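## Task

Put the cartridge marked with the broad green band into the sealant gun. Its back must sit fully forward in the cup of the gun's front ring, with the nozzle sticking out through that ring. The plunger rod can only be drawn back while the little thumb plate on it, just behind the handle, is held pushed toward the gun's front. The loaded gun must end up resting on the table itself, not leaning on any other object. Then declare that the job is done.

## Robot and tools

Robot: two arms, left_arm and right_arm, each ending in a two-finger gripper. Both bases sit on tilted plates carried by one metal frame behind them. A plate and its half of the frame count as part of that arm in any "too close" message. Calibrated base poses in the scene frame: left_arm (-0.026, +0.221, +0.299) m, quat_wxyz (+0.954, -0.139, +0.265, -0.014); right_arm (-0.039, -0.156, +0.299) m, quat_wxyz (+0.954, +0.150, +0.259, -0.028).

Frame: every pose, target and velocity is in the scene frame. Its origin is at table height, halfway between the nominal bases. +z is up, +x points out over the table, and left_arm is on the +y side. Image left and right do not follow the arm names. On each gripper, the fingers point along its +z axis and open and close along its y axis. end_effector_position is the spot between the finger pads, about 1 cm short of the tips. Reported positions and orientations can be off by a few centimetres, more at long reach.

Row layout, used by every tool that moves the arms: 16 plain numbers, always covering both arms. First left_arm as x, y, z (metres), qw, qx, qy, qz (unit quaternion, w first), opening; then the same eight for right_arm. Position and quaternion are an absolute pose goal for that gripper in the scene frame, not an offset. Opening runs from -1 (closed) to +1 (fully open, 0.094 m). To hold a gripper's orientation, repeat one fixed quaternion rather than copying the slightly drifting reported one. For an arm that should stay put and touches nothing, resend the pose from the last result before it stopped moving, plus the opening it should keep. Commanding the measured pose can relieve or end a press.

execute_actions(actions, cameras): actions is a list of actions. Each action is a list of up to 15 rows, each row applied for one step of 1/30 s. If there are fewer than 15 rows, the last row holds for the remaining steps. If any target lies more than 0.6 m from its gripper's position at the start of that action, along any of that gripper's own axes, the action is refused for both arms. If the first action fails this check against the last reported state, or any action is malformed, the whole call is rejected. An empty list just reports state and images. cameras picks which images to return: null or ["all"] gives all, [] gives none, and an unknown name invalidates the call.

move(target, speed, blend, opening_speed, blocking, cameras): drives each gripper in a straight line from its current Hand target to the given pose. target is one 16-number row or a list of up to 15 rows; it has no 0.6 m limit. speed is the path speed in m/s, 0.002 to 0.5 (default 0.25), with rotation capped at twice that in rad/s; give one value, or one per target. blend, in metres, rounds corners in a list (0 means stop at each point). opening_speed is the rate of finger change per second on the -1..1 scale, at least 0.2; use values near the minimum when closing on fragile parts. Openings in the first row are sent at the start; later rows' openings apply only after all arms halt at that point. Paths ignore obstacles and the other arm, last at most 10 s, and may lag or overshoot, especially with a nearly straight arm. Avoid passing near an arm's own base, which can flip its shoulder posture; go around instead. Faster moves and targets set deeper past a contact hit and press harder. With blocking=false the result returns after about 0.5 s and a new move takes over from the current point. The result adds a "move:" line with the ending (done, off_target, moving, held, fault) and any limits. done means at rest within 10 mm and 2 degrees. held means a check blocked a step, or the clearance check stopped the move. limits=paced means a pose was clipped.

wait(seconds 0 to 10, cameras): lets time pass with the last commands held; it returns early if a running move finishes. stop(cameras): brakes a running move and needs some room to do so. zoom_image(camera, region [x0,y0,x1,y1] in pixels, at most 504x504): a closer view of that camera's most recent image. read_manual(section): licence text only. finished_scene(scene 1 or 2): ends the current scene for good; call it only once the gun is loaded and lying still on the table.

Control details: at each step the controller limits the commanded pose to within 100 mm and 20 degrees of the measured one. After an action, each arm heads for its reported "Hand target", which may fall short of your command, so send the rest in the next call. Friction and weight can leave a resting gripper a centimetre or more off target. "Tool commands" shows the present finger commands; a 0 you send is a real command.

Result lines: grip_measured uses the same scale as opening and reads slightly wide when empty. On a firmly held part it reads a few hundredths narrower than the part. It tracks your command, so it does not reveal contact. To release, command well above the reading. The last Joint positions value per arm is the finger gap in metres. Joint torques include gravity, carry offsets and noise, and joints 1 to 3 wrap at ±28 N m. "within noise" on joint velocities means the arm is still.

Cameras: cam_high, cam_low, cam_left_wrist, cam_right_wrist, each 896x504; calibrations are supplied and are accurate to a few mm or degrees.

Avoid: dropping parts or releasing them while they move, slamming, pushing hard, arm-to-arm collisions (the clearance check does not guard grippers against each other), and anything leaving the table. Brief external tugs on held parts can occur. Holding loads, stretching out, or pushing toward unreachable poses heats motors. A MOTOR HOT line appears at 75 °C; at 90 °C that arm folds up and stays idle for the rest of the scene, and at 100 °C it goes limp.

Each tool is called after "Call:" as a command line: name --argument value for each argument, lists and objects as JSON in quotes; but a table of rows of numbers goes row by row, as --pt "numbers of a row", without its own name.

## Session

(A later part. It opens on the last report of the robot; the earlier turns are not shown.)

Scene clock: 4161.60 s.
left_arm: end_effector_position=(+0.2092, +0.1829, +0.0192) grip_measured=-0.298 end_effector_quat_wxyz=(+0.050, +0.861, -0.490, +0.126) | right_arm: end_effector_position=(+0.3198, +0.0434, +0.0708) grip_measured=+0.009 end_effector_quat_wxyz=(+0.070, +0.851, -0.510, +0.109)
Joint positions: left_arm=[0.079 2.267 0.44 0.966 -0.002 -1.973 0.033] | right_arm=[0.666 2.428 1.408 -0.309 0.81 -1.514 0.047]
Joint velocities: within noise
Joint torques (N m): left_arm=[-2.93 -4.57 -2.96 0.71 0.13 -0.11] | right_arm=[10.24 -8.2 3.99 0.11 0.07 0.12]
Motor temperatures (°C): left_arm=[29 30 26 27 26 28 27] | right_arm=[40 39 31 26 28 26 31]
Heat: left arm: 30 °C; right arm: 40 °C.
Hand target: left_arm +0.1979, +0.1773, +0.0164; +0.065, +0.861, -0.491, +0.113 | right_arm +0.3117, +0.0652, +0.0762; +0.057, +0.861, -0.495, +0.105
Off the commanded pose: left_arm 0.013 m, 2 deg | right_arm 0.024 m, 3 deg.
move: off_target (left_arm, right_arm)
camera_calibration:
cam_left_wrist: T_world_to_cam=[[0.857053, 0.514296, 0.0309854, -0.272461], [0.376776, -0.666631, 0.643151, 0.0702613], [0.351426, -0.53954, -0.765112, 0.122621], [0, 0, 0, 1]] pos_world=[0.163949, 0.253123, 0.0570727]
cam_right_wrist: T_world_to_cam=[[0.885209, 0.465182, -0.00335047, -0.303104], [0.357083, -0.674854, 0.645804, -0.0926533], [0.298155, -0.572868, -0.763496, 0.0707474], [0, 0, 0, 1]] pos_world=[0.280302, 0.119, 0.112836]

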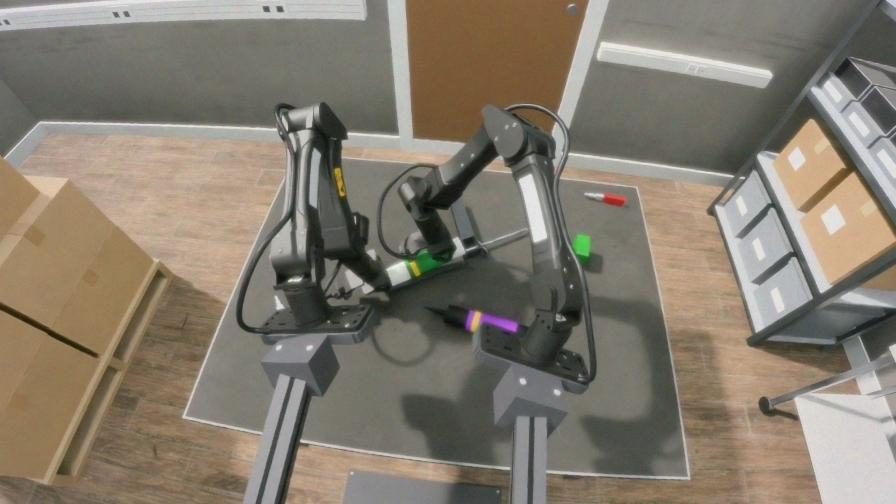

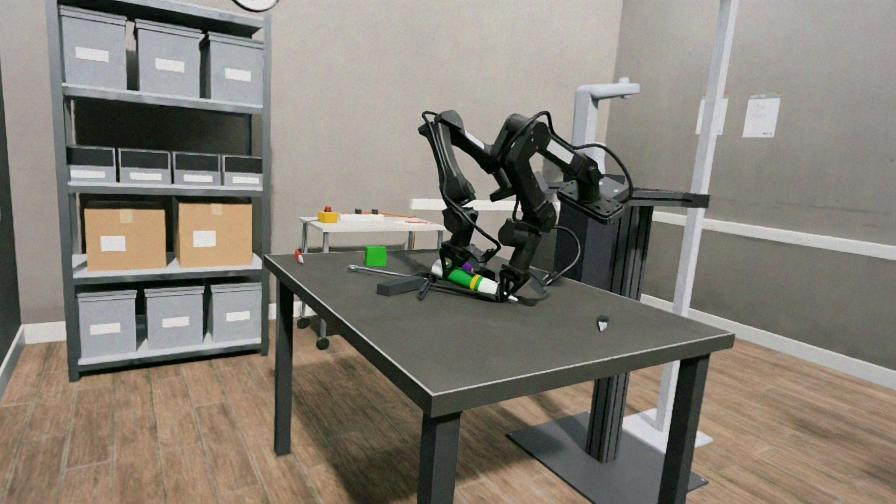

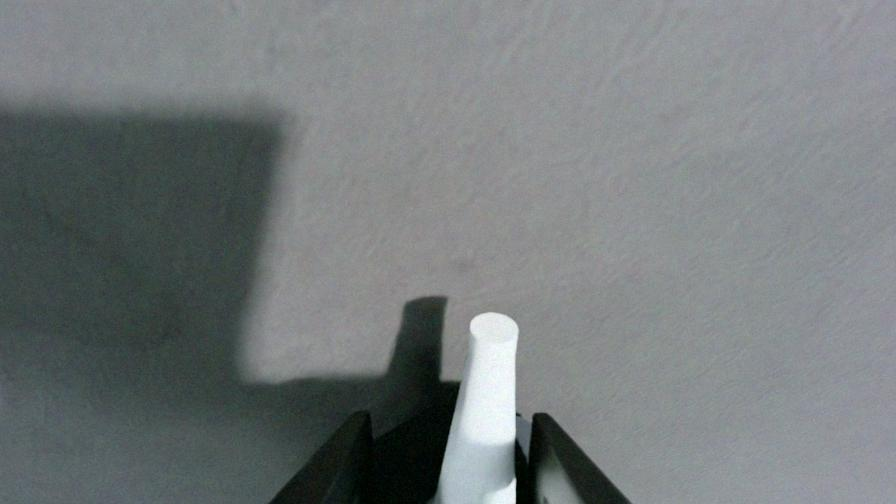

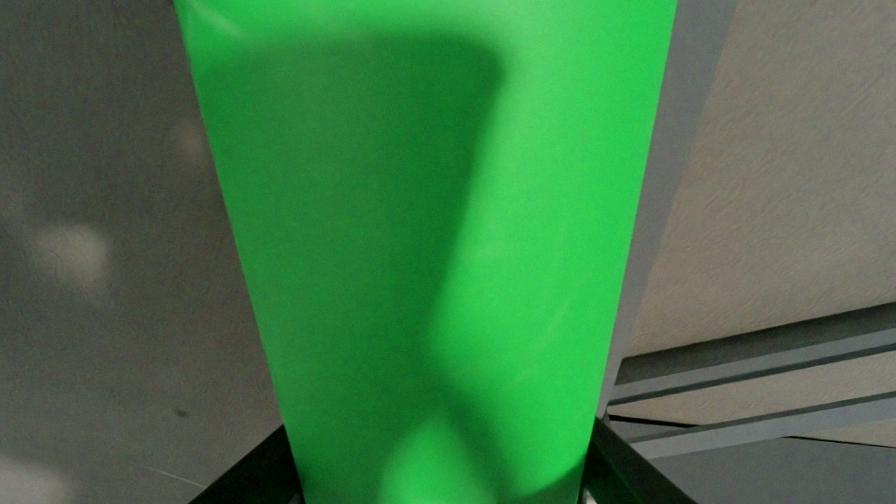

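Call:
move --target '[0.198,0.177,0.016,-0.0648,-0.8610,0.4914,-0.1134,-0.3,0.314,0.062,0.052,-0.0404,-0.8545,0.5134,-0.0673,-0.4]' --speed 0.03 --cameras '["cam_left_wrist","cam_low","cam_high"]'

Call:
zoom_image --camera "cam_low" --region '[400, 220, 540, 320]'

Call:
zoom_image --camera "cam_high" --region '[360, 200, 510, 310]'

Scene clock: 4191.87 s.
left_arm: end_effector_position=(+0.2081, +0.1847, +0.0187) grip_measured=-0.298 end_effector_quat_wxyz=(+0.046, +0.862, -0.490, +0.121) | right_arm: end_effector_position=(+0.3183, +0.0428, +0.0563) grip_measured=+0.009 end_effector_quat_wxyz=(+0.061, +0.850, -0.516, +0.087)
Joint positions: left_arm=[0.079 2.267 0.44 0.962 -0.013 -1.973 0.033] | right_arm=[0.634 2.446 1.409 -0.269 0.754 -1.541 0.047]
Joint velocities: within noise
Joint torques (N m): left_arm=[-2.82 -4.62 -3.02 0.7 0.22 -0.13] | right_arm=[7.62 -7.94 4.08 0.31 -0.39 -0.02]
Motor temperatures (°C): left_arm=[29 30 26 27 26 28 27] | right_arm=[41 41 31 26 28 26 31]
Heat: left arm: 30 °C; right arm: 41 °C.
Hand target: left_arm +0.1979, +0.1773, +0.0164; +0.065, +0.861, -0.491, +0.113 | right_arm +0.3136, +0.0614, +0.0529; +0.041, +0.855, -0.513, +0.067
Off the commanded pose: left_arm 0.013 m, 2 deg | right_arm 0.020 m, 3 deg.
move: off_target (left_arm, right_arm)
camera_calibration:
cam_left_wrist: T_world_to_cam=[[0.856861, 0.514555, 0.0319693, -0.272449], [0.380355, -0.672811, 0.634552, 0.0727094], [0.348021, -0.531563, -0.772219, 0.12287], [0, 0, 0, 1]] pos_world=[0.163035, 0.254423, 0.0574549]
Images, in order (width x height): cam_high 896x504, cam_low 896x504, cam_left_wrist 896x504.

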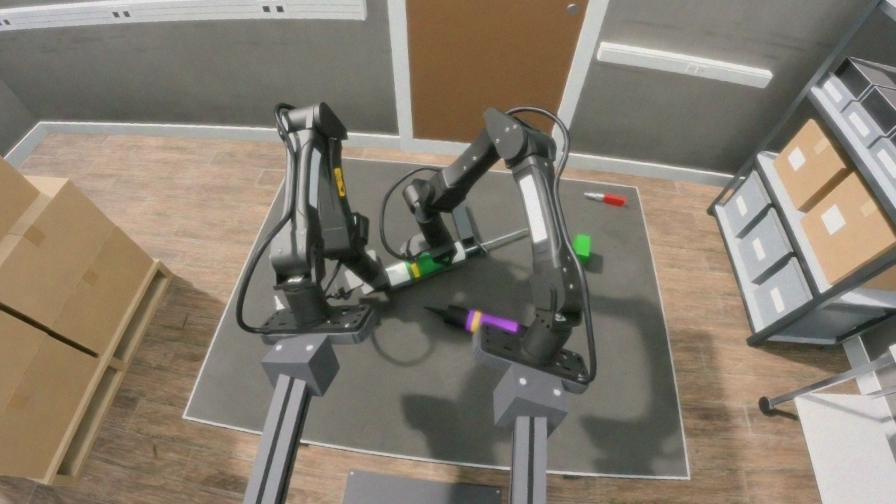

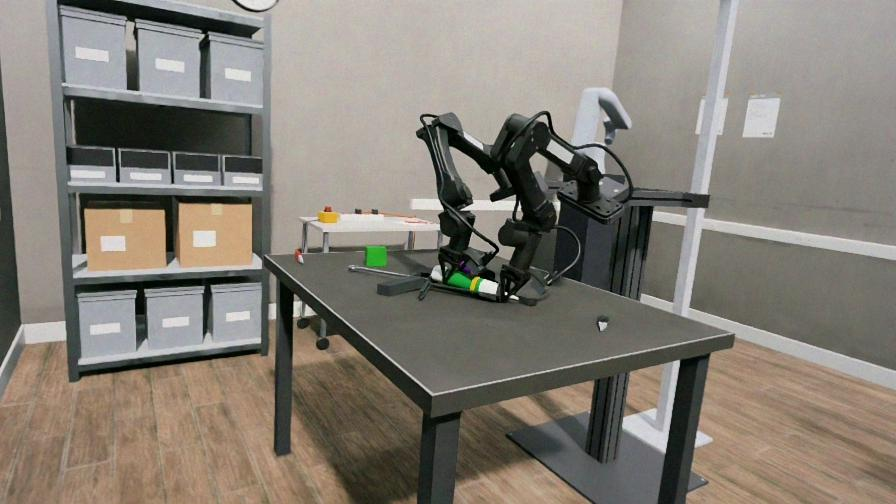

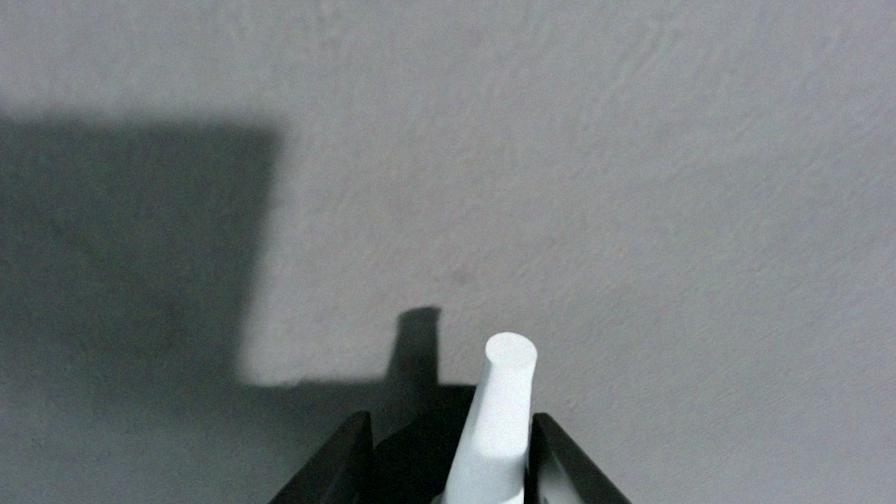

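Scaled by 3.600.

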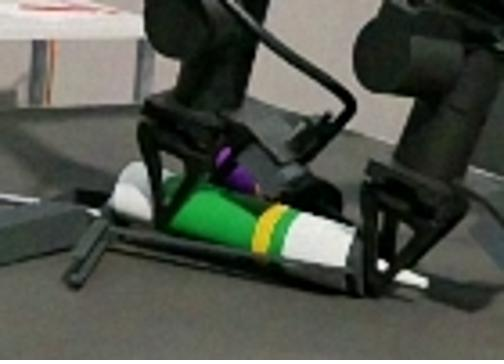

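Scaled by 3.360.

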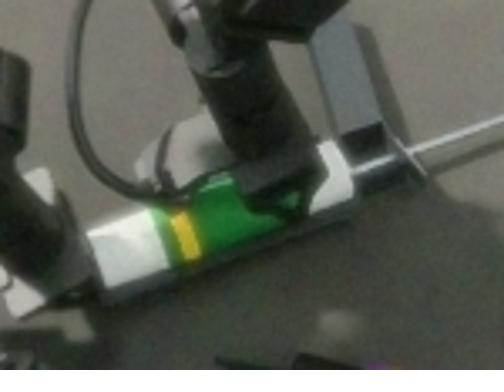

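Call:
move --target '[0.198,0.177,0.016,-0.0648,-0.8610,0.4914,-0.1134,-0.3,0.317,0.060,0.042,-0.0224,-0.8564,0.5145,-0.0374,-0.4]' --speed 0.03 --cameras '["cam_left_wrist","cam_low","cam_high","cam_right_wrist"]'

Call:
zoom_image --camera "cam_low" --region '[400, 220, 540, 320]'

Call:
zoom_image --camera "cam_high" --region '[360, 200, 510, 310]'

Scene clock: 4204.63 s.
left_arm: end_effector_position=(+0.2081, +0.1849, +0.0186) grip_measured=-0.298 end_effector_quat_wxyz=(+0.046, +0.862, -0.490, +0.121) | right_arm: end_effector_position=(+0.3224, +0.0421, +0.0461) grip_measured=+0.009 end_effector_quat_wxyz=(+0.043, +0.856, -0.512, +0.061)
Joint positions: left_arm=[0.079 2.267 0.44 0.962 -0.014 -1.973 0.033] | right_arm=[0.596 2.446 1.409 -0.232 0.68 -1.606 0.047]
Joint velocities: within noise
Joint torques (N m): left_arm=[-2.78 -4.72 -3.06 0.7 0.25 -0.11] | right_arm=[7.24 -8.2 3.63 0.29 -0.52 0.14]
Motor temperatures (°C): left_arm=[29 30 26 27 26 28 27] | right_arm=[40 40 31 26 28 26 31]
Heat: left arm: 30 °C; right arm: 40 °C.
Hand target: left_arm +0.1980, +0.1773, +0.0164; +0.065, +0.861, -0.491, +0.113 | right_arm +0.3167, +0.0595, +0.0429; +0.023, +0.856, -0.514, +0.038
Off the commanded pose: left_arm 0.013 m, 2 deg | right_arm 0.019 m, 4 deg.
move: off_target (left_arm, right_arm)
camera_calibration:
cam_left_wrist: T_world_to_cam=[[0.856575, 0.515002, 0.0324489, -0.272588], [0.380933, -0.6735, 0.633473, 0.0729636], [0.348094, -0.530256, -0.773084, 0.122735], [0, 0, 0, 1]] pos_world=[0.162975, 0.254605, 0.057509]
cam_right_wrist: T_world_to_cam=[[0.88502, 0.465493, -0.00744542, -0.304698], [0.39011, -0.732779, 0.557538, -0.0827028], [0.254074, -0.496337, -0.830118, 0.0643913], [0, 0, 0, 1]] pos_world=[0.285567, 0.113192, 0.0972938]

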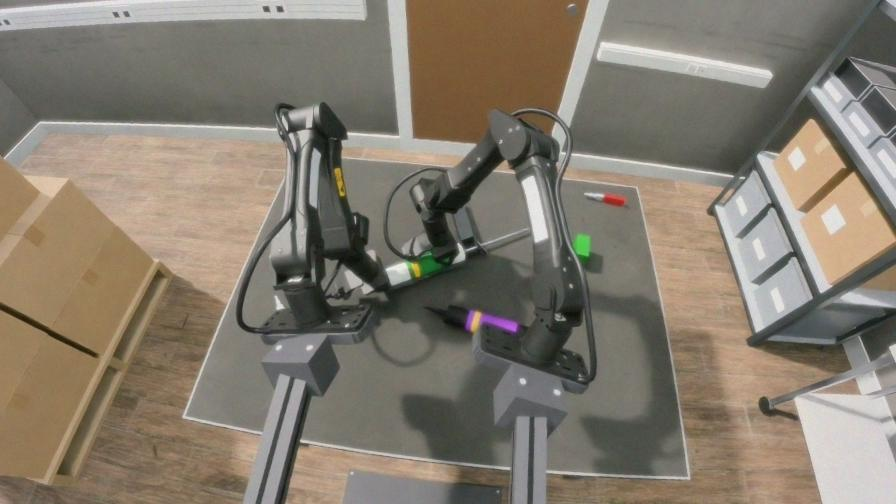

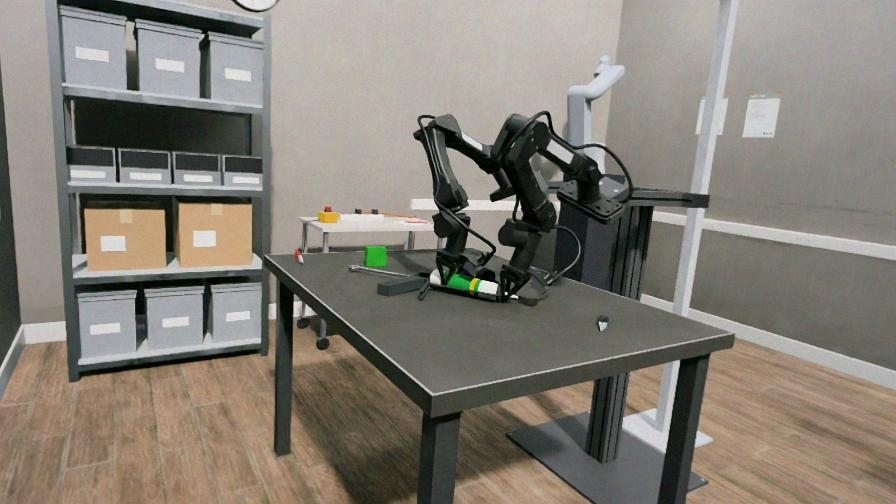

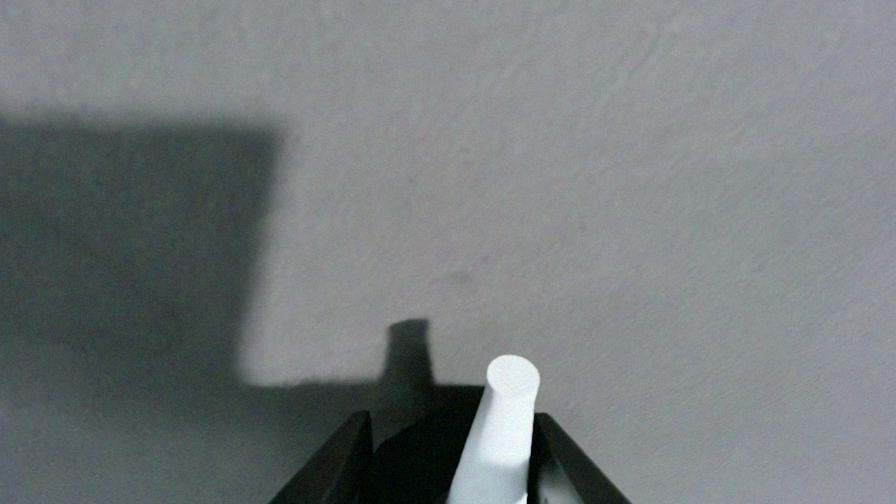

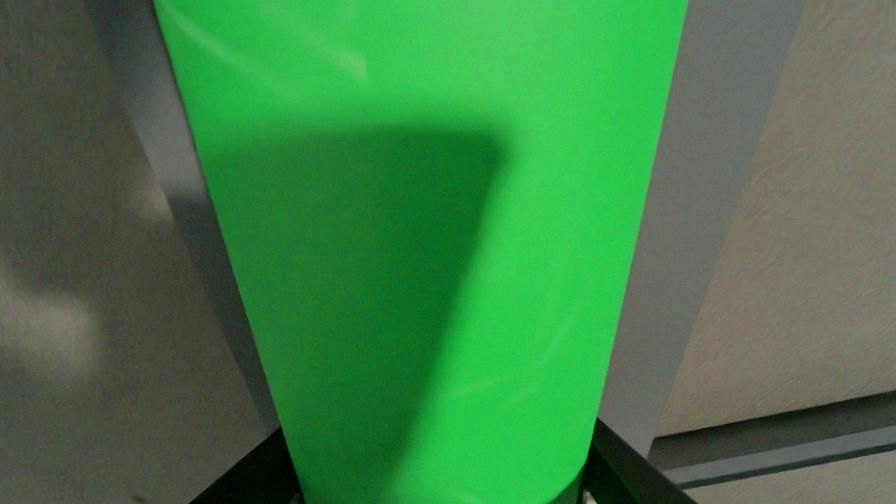

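Scaled by 3.600.

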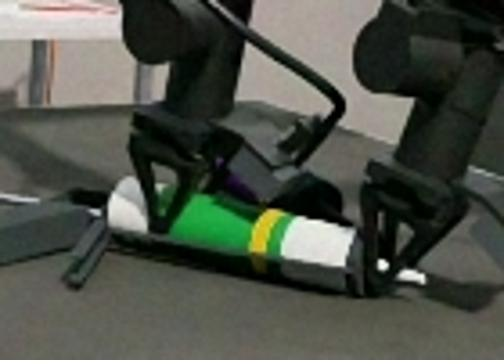

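Scaled by 3.360.

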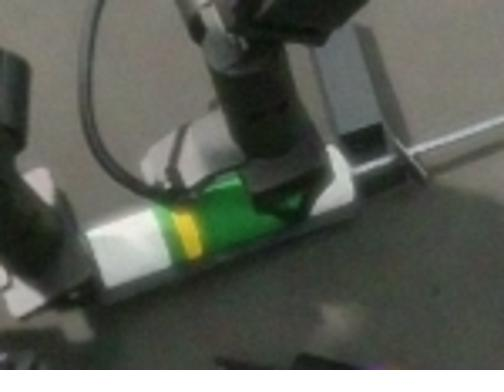

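Call:
move --target '[0.198,0.177,0.016,-0.0648,-0.8610,0.4914,-0.1134,-0.3,0.318,0.058,0.035,-0.0134,-0.8569,0.5149,-0.0224,-0.4]' --speed 0.03 --cameras '["cam_low","cam_right_wrist"]'

Call:
zoom_image --camera "cam_low" --region '[400, 220, 540, 320]'

Scene clock: 4215.10 s.
left_arm: end_effector_position=(+0.2079, +0.1850, +0.0186) grip_measured=-0.298 end_effector_quat_wxyz=(+0.046, +0.862, -0.490, +0.120) | right_arm: end_effector_position=(+0.3230, +0.0419, +0.0439) grip_measured=+0.009 end_effector_quat_wxyz=(+0.039, +0.857, -0.511, +0.052)
Joint positions: left_arm=[0.079 2.267 0.44 0.962 -0.015 -1.973 0.033] | right_arm=[0.587 2.446 1.412 -0.23 0.659 -1.619 0.047]
Joint velocities: within noise
Joint torques (N m): left_arm=[-2.97 -4.6 -2.99 0.71 0.24 -0.13] | right_arm=[5.94 -7.98 3.17 0.47 -0.74 -0.02]
Motor temperatures (°C): left_arm=[29 30 26 27 26 28 27] | right_arm=[39 40 31 26 28 26 31]
Heat: left arm: 30 °C; right arm: 40 °C.
Hand target: left_arm +0.1980, +0.1773, +0.0164; +0.065, +0.861, -0.491, +0.113 | right_arm +0.3178, +0.0575, +0.0363; +0.014, +0.857, -0.515, +0.023
Off the commanded pose: left_arm 0.013 m, 2 deg | right_arm 0.019 m, 5 deg.
move: off_target (left_arm, right_arm)
camera_calibration:
cam_right_wrist: T_world_to_cam=[[0.883647, 0.468054, -0.0096048, -0.304742], [0.397958, -0.740189, 0.541987, -0.0833025], [0.24657, -0.482747, -0.840332, 0.0646474], [0, 0, 0, 1]] pos_world=[0.286495, 0.112185, 0.0965472]
Images, in order (width x height): cam_low 896x504, cam_right_wrist 896x504.

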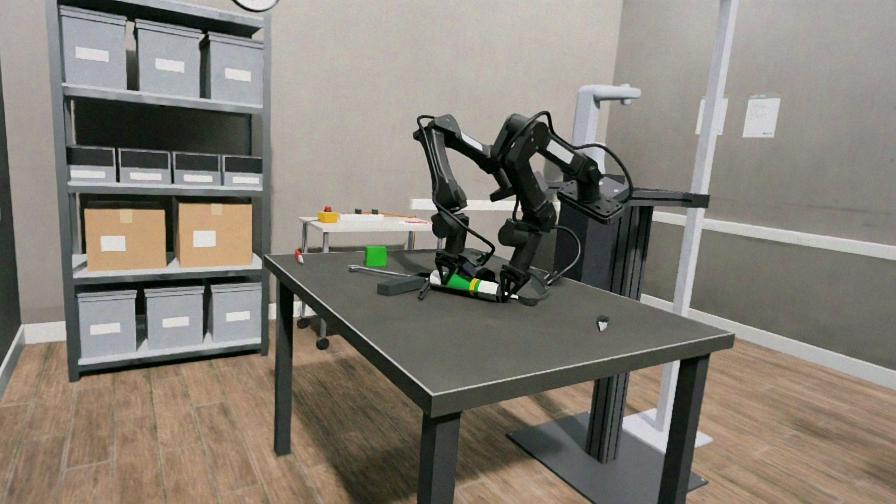

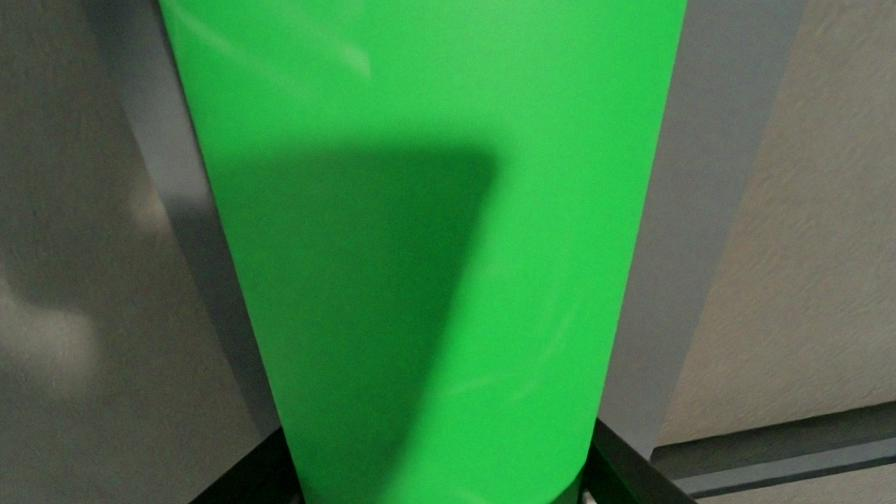

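Scaled by 3.600.

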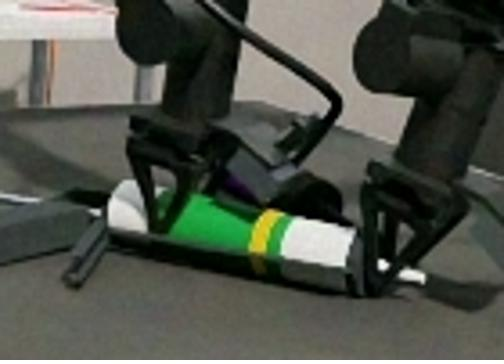

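Call:
move --target '[0.198,0.177,0.016,-0.0648,-0.8610,0.4914,-0.1134,-0.3,0.320,0.050,0.044,-0.0224,-0.8564,0.5145,-0.0374,-0.4]' --speed 0.03 --cameras '[]'

Call:
move --target '[0.198,0.177,0.016,-0.0648,-0.8610,0.4914,-0.1134,-0.3,0.320,0.048,0.044,-0.0224,-0.8564,0.5145,-0.0374,0.2]' --opening_speed 0.2 --cameras '["cam_low","cam_right_wrist","cam_high","cam_left_wrist"]'

Call:
zoom_image --camera "cam_low" --region '[400, 220, 540, 320]'

Scene clock: 4221.07 s.
left_arm: end_effector_position=(+0.2078, +0.1850, +0.0186) grip_measured=-0.298 end_effector_quat_wxyz=(+0.046, +0.862, -0.490, +0.120) | right_arm: end_effector_position=(+0.3229, +0.0419, +0.0439) grip_measured=+0.009 end_effector_quat_wxyz=(+0.039, +0.857, -0.511, +0.052)
Joint positions: left_arm=[0.079 2.267 0.44 0.961 -0.015 -1.973 0.033] | right_arm=[0.587 2.446 1.412 -0.231 0.659 -1.619 0.047]
Joint velocities: within noise
Joint torques (N m): left_arm=[-2.96 -4.59 -3.06 0.72 0.22 -0.11] | right_arm=[6.35 -10.1 1.24 0.4 -0.35 0.05]
Motor temperatures (°C): left_arm=[29 30 26 27 26 28 27] | right_arm=[39 40 31 26 28 26 31]
Heat: left arm: 30 °C; right arm: 40 °C.
Hand target: left_arm +0.1979, +0.1773, +0.0164; +0.065, +0.861, -0.491, +0.113 | right_arm +0.3199, +0.0500, +0.0443; +0.023, +0.856, -0.514, +0.037
Off the commanded pose: left_arm 0.013 m, 2 deg | right_arm 0.009 m, 3 deg.
move: off_target (left_arm, right_arm)
No camera images: "cameras" was empty.

Scene clock: 4224.27 s.
left_arm: end_effector_position=(+0.2078, +0.1850, +0.0186) grip_measured=-0.298 end_effector_quat_wxyz=(+0.046, +0.862, -0.490, +0.120) | right_arm: end_effector_position=(+0.3207, +0.0411, +0.0437) grip_measured=+0.197 end_effector_quat_wxyz=(+0.041, +0.859, -0.509, +0.051)
Joint positions: left_arm=[0.079 2.267 0.44 0.961 -0.015 -1.973 0.033] | right_arm=[0.587 2.444 1.405 -0.23 0.658 -1.622 0.056]
Joint velocities: within noise
Joint torques (N m): left_arm=[-2.85 -4.63 -2.93 0.7 0.22 -0.11] | right_arm=[6 -10.35 1.24 0.44 -0.39 0.03]
Motor temperatures (°C): left_arm=[29 30 26 27 26 28 27] | right_arm=[39 40 31 26 28 26 31]
Heat: left arm: 30 °C; right arm: 40 °C.
Hand target: left_arm +0.1980, +0.1773, +0.0164; +0.065, +0.861, -0.491, +0.113 | right_arm +0.3201, +0.0480, +0.0442; +0.023, +0.856, -0.514, +0.038
Off the commanded pose: left_arm 0.013 m, 2 deg | right_arm 0.007 m, 3 deg.
move: off_target (left_arm, right_arm)
camera_calibration:
cam_left_wrist: T_world_to_cam=[[0.856697, 0.514843, 0.0317233, -0.272362], [0.381596, -0.673953, 0.632592, 0.0731418], [0.347066, -0.529834, -0.773835, 0.122982], [0, 0, 0, 1]] pos_world=[0.162739, 0.254678, 0.0575392]
cam_right_wrist: T_world_to_cam=[[0.880901, 0.473076, -0.014574, -0.301379], [0.404813, -0.73712, 0.541092, -0.0851722], [0.245235, -0.482548, -0.840837, 0.0650923], [0, 0, 0, 1]] pos_world=[0.284001, 0.111203, 0.0964257]

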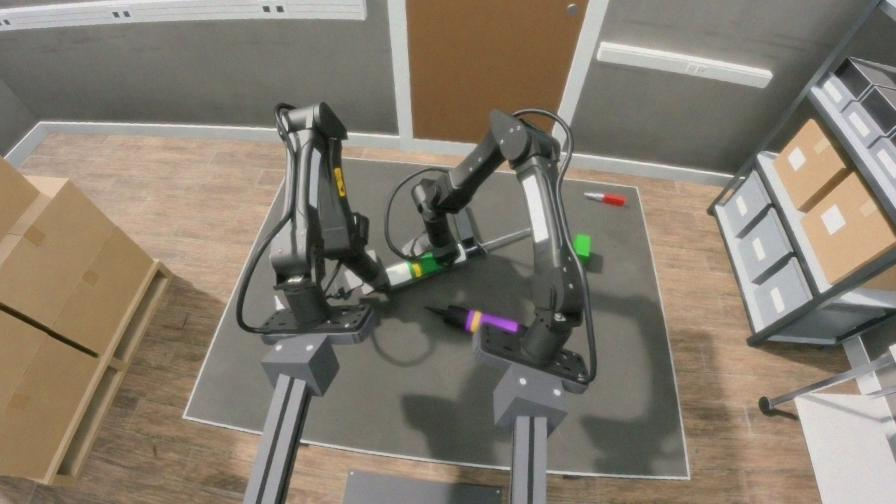

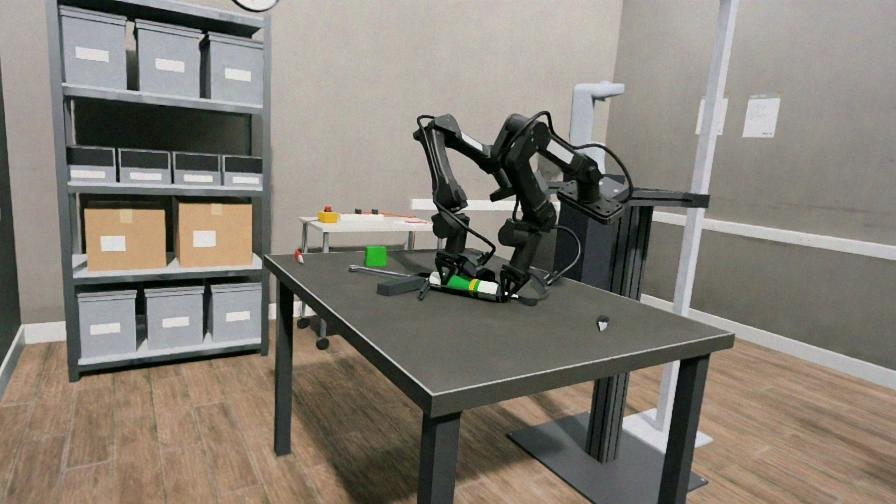

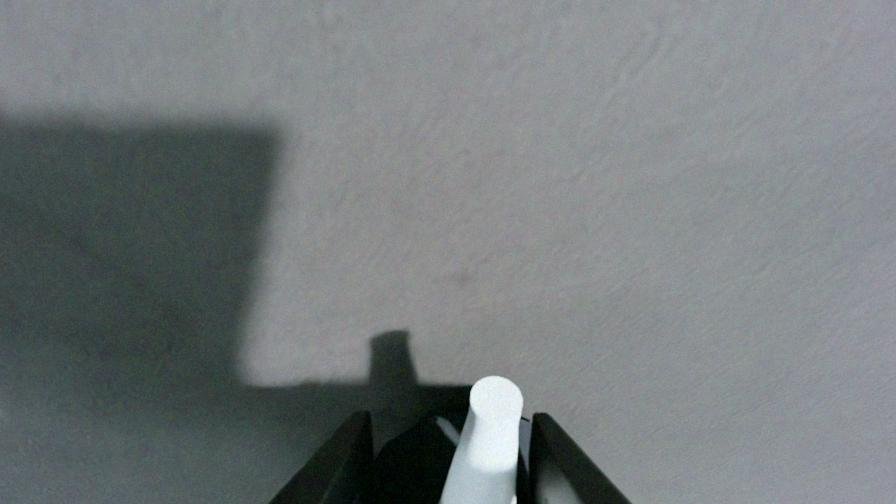

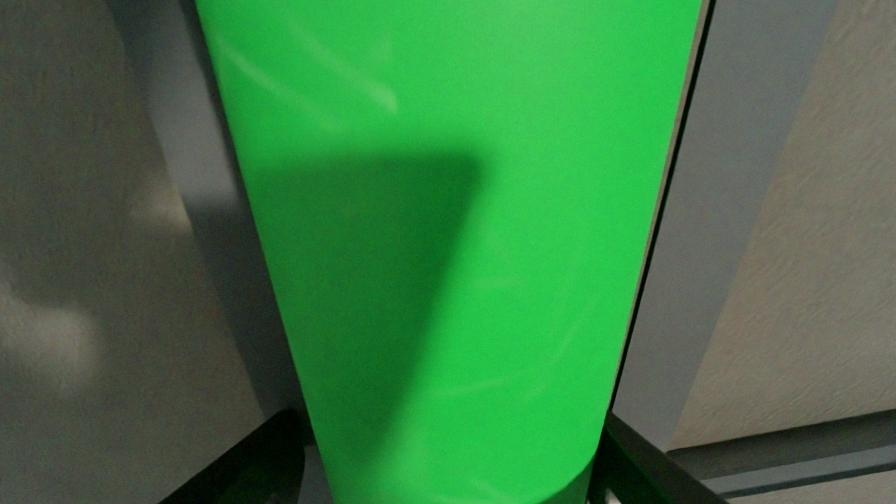

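Scaled by 3.600.

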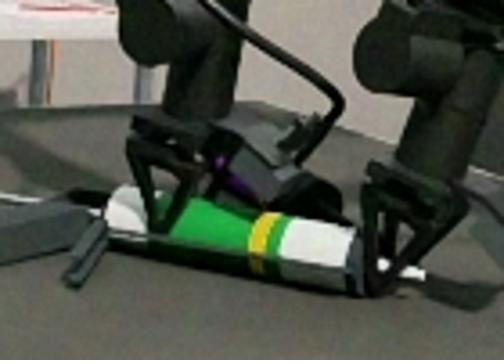

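Call:
move --pt "0.198 0.177 0.016 -0.0648 -0.8610 0.4914 -0.1134 -0.3 0.320 0.045 0.046 -0.0224 -0.8564 0.5145 -0.0374 0.35" --pt "0.198 0.177 0.016 -0.0648 -0.8610 0.4914 -0.1134 -0.3 0.322 0.030 0.18 -0.0224 -0.8564 0.5145 -0.0374 0.6" --speed 0.06 --cameras '["cam_low","cam_right_wrist","cam_high"]'

Call:
zoom_image --camera "cam_right_wrist" --region '[250, 50, 704, 504]'

Call:
zoom_image --camera "cam_low" --region '[400, 220, 540, 320]'

Scene clock: 4236.63 s.
left_arm: end_effector_position=(+0.2078, +0.1847, +0.0186) grip_measured=-0.298 end_effector_quat_wxyz=(+0.047, +0.862, -0.490, +0.121) | right_arm: end_effector_position=(+0.3210, +0.0260, +0.1670) grip_measured=+0.598 end_effector_quat_wxyz=(+0.032, +0.854, -0.518, +0.033)
Joint positions: left_arm=[0.079 2.267 0.44 0.961 -0.014 -1.975 0.033] | right_arm=[0.704 2.084 1.305 -0.582 0.649 -1.455 0.075]
Joint velocities: within noise
Joint torques (N m): left_arm=[-2.97 -4.56 -3.04 0.73 0.25 -0.1] | right_arm=[7.57 -11.25 2.89 0.04 0.11 0.08]
Motor temperatures (°C): left_arm=[29 30 26 27 26 28 27] | right_arm=[38 42 30 26 28 26 30]
Heat: left arm: 30 °C; right arm: 42 °C.
Hand target: left_arm +0.1980, +0.1773, +0.0164; +0.065, +0.861, -0.491, +0.113 | right_arm +0.3221, +0.0300, +0.1796; +0.022, +0.856, -0.515, +0.037
Off the commanded pose: left_arm 0.013 m, 2 deg | right_arm 0.014 m, 1 deg.
move: off_target (left_arm, right_arm); target 2's new opening was sent with right_arm's hand 0.014 m and 1 deg from that target
camera_calibration:
cam_right_wrist: T_world_to_cam=[[0.890438, 0.454782, -0.0171369, -0.294918], [0.399493, -0.763038, 0.508113, -0.155292], [0.218005, -0.459289, -0.86112, 0.172989], [0, 0, 0, 1]] pos_world=[0.286932, 0.0950819, 0.222817]
Images, in order (width x height): cam_high 896x504, cam_low 896x504, cam_right_wrist 896x504.

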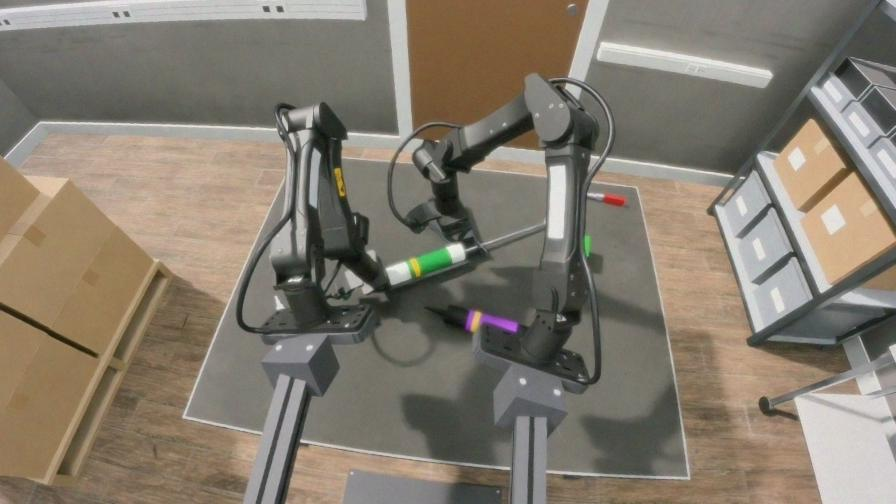

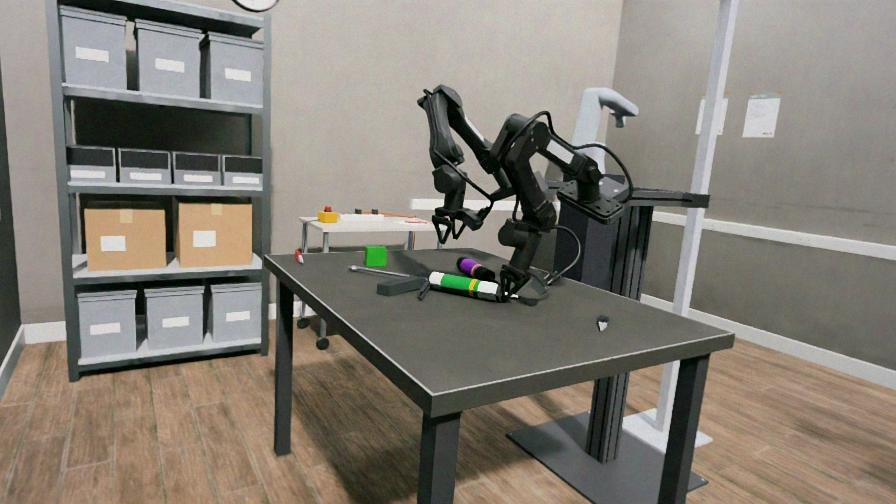

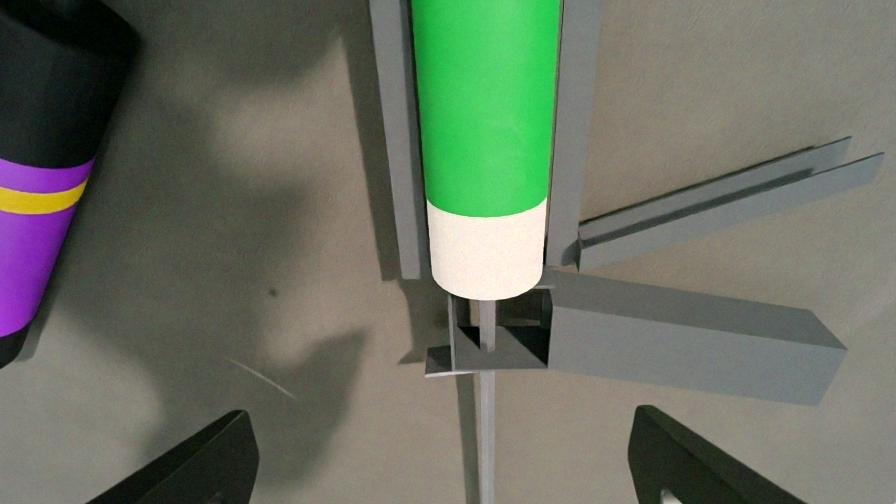

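Scaled by 1.110.

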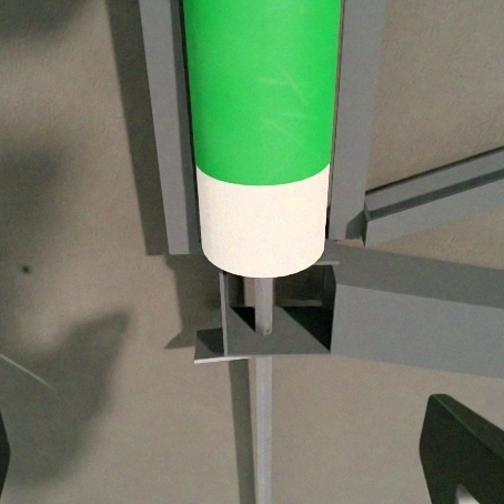

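Scaled by 3.600.

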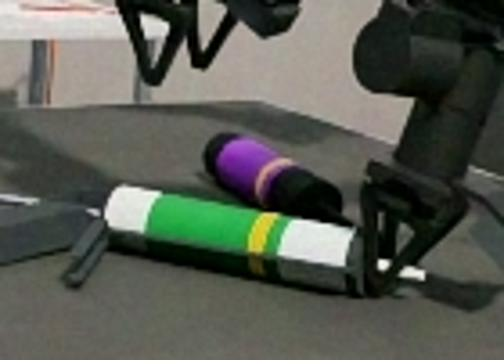

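Call:
move --pt "0.198 0.177 0.016 -0.0648 -0.8610 0.4914 -0.1134 -0.3 0.410 -0.105 0.14 -0.0088 -0.8637 0.5037 -0.0151 0.2" --pt "0.198 0.177 0.016 -0.0648 -0.8610 0.4914 -0.1134 -0.3 0.410 -0.108 0.075 -0.0088 -0.8637 0.5037 -0.0151 0.2" --speed 0.1 --cameras '["cam_low","cam_right_wrist","cam_high"]'

Scene clock: 4260.70 s.
left_arm: end_effector_position=(+0.2078, +0.1847, +0.0186) grip_measured=-0.298 end_effector_quat_wxyz=(+0.047, +0.862, -0.490, +0.121) | right_arm: end_effector_position=(+0.4090, -0.1122, +0.0808) grip_measured=+0.202 end_effector_quat_wxyz=(+0.014, +0.862, -0.506, +0.020)
Joint positions: left_arm=[0.079 2.267 0.44 0.961 -0.014 -1.975 0.033] | right_arm=[0.23 2.122 1.409 -0.36 0.435 -2.011 0.056]
Joint velocities: within noise
Joint torques (N m): left_arm=[-2.85 -4.53 -3.04 0.72 0.21 -0.11] | right_arm=[3.96 -9.01 4.66 0.31 -0.14 -0.06]
Motor temperatures (°C): left_arm=[29 30 26 27 26 28 27] | right_arm=[38 41 30 26 28 26 29]
Heat: left arm: 30 °C; right arm: 41 °C.
Hand target: left_arm +0.1980, +0.1773, +0.0164; +0.065, +0.861, -0.491, +0.113 | right_arm +0.4098, -0.1081, +0.0751; +0.009, +0.864, -0.504, +0.015
Off the commanded pose: left_arm 0.013 m, 2 deg | right_arm 0.007 m, 1 deg.
move: off_target (left_arm)
camera_calibration:
cam_right_wrist: T_world_to_cam=[[0.877038, 0.480421, -0.0000543596, -0.304935], [0.423549, -0.77316, 0.472048, -0.260131], [0.22674, -0.414027, -0.881573, 0.0192559], [0, 0, 0, 1]] pos_world=[0.373251, -0.0466533, 0.139753]
Images, in order (width x height): cam_high 896x504, cam_low 896x504, cam_right_wrist 896x504.

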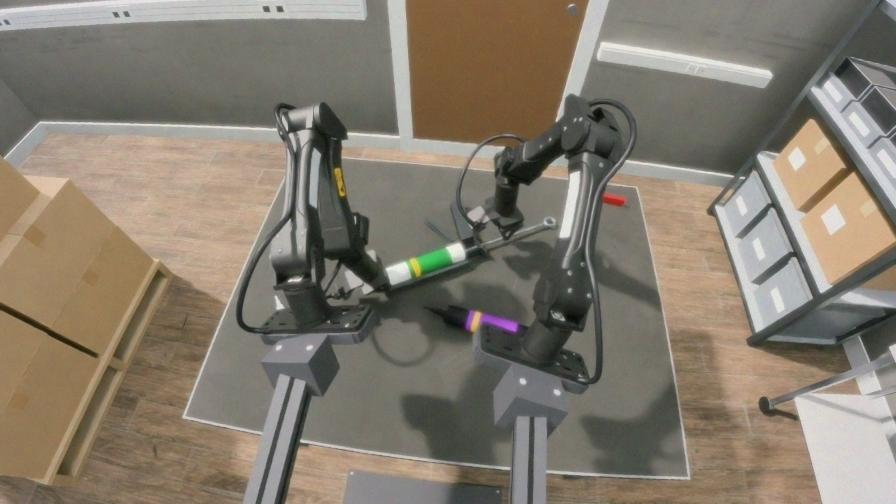

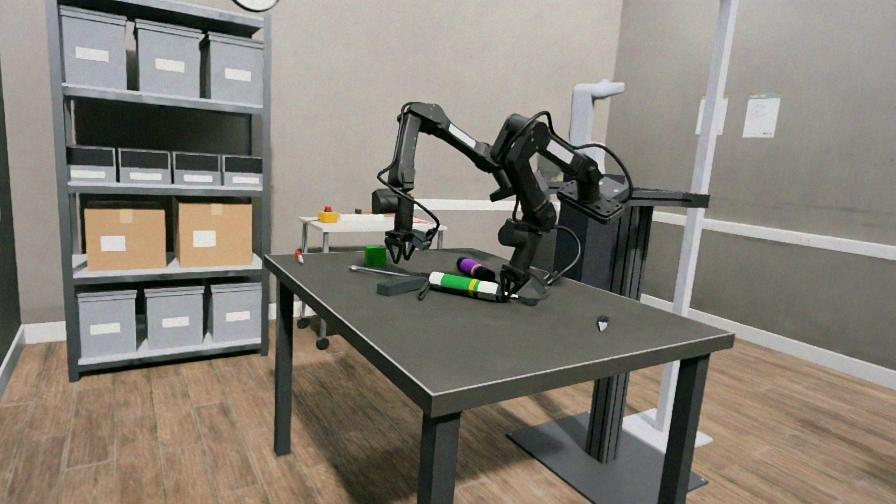

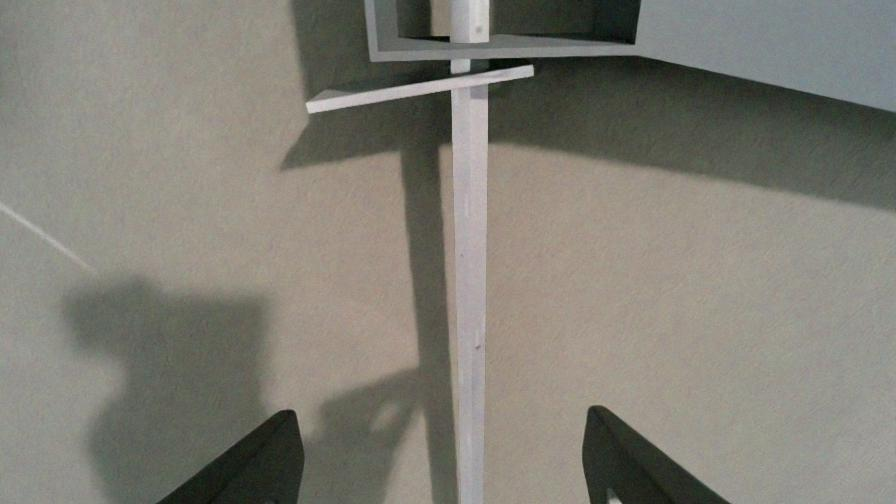

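Call:
move --pt "0.198 0.177 0.016 -0.0648 -0.8610 0.4914 -0.1134 -0.3 0.4155 -0.103 0.05 -0.0088 -0.8637 0.5037 -0.0151 0.2" --pt "0.198 0.177 0.016 -0.0648 -0.8610 0.4914 -0.1134 -0.3 0.4155 -0.103 0.026 -0.0088 -0.8637 0.5037 -0.0151 0.2" --speed 0.05 --cameras '["cam_low","cam_right_wrist"]'

Call:
zoom_image --camera "cam_low" --region '[340, 200, 480, 300]'

Scene clock: 4271.17 s.
left_arm: end_effector_position=(+0.2078, +0.1847, +0.0186) grip_measured=-0.298 end_effector_quat_wxyz=(+0.047, +0.862, -0.490, +0.121) | right_arm: end_effector_position=(+0.4169, -0.1065, +0.0338) grip_measured=+0.202 end_effector_quat_wxyz=(+0.012, +0.862, -0.506, +0.022)
Joint positions: left_arm=[0.079 2.267 0.44 0.961 -0.014 -1.975 0.033] | right_arm=[0.2 2.28 1.51 -0.286 0.419 -2.042 0.056]
Joint velocities: within noise
Joint torques (N m): left_arm=[-2.99 -4.71 -2.97 0.71 0.23 -0.11] | right_arm=[4.08 -9.06 4.22 0.32 -0.11 -0.04]
Motor temperatures (°C): left_arm=[29 30 26 27 26 28 27] | right_arm=[38 40 31 26 28 26 29]
Heat: left arm: 30 °C; right arm: 40 °C.
Hand target: left_arm +0.1980, +0.1773, +0.0164; +0.065, +0.861, -0.491, +0.113 | right_arm +0.4153, -0.1030, +0.0262; +0.009, +0.864, -0.504, +0.015
Off the commanded pose: left_arm 0.013 m, 2 deg | right_arm 0.009 m, 1 deg.
move: off_target (left_arm)
camera_calibration:
cam_right_wrist: T_world_to_cam=[[0.877124, 0.480244, 0.00433581, -0.314793], [0.421354, -0.773835, 0.472907, -0.236138], [0.230466, -0.412971, -0.881102, -0.0231494], [0, 0, 0, 1]] pos_world=[0.380946, -0.0411144, 0.0926393]
Images, in order (width x height): cam_low 896x504, cam_right_wrist 896x504.

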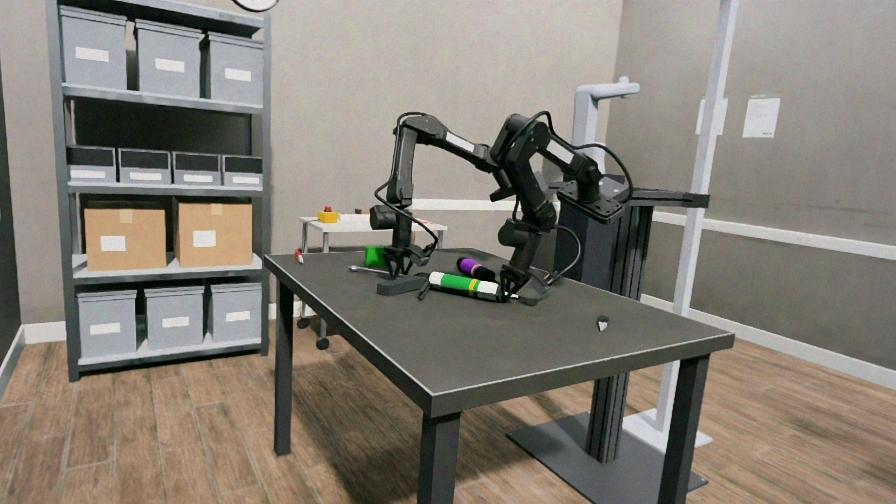

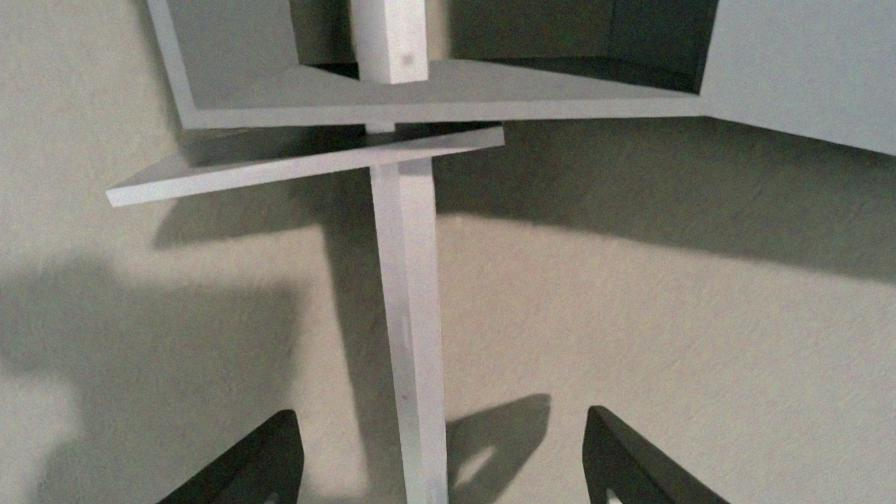

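Scaled by 3.600.

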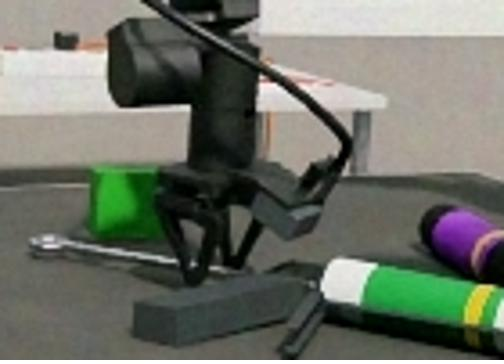

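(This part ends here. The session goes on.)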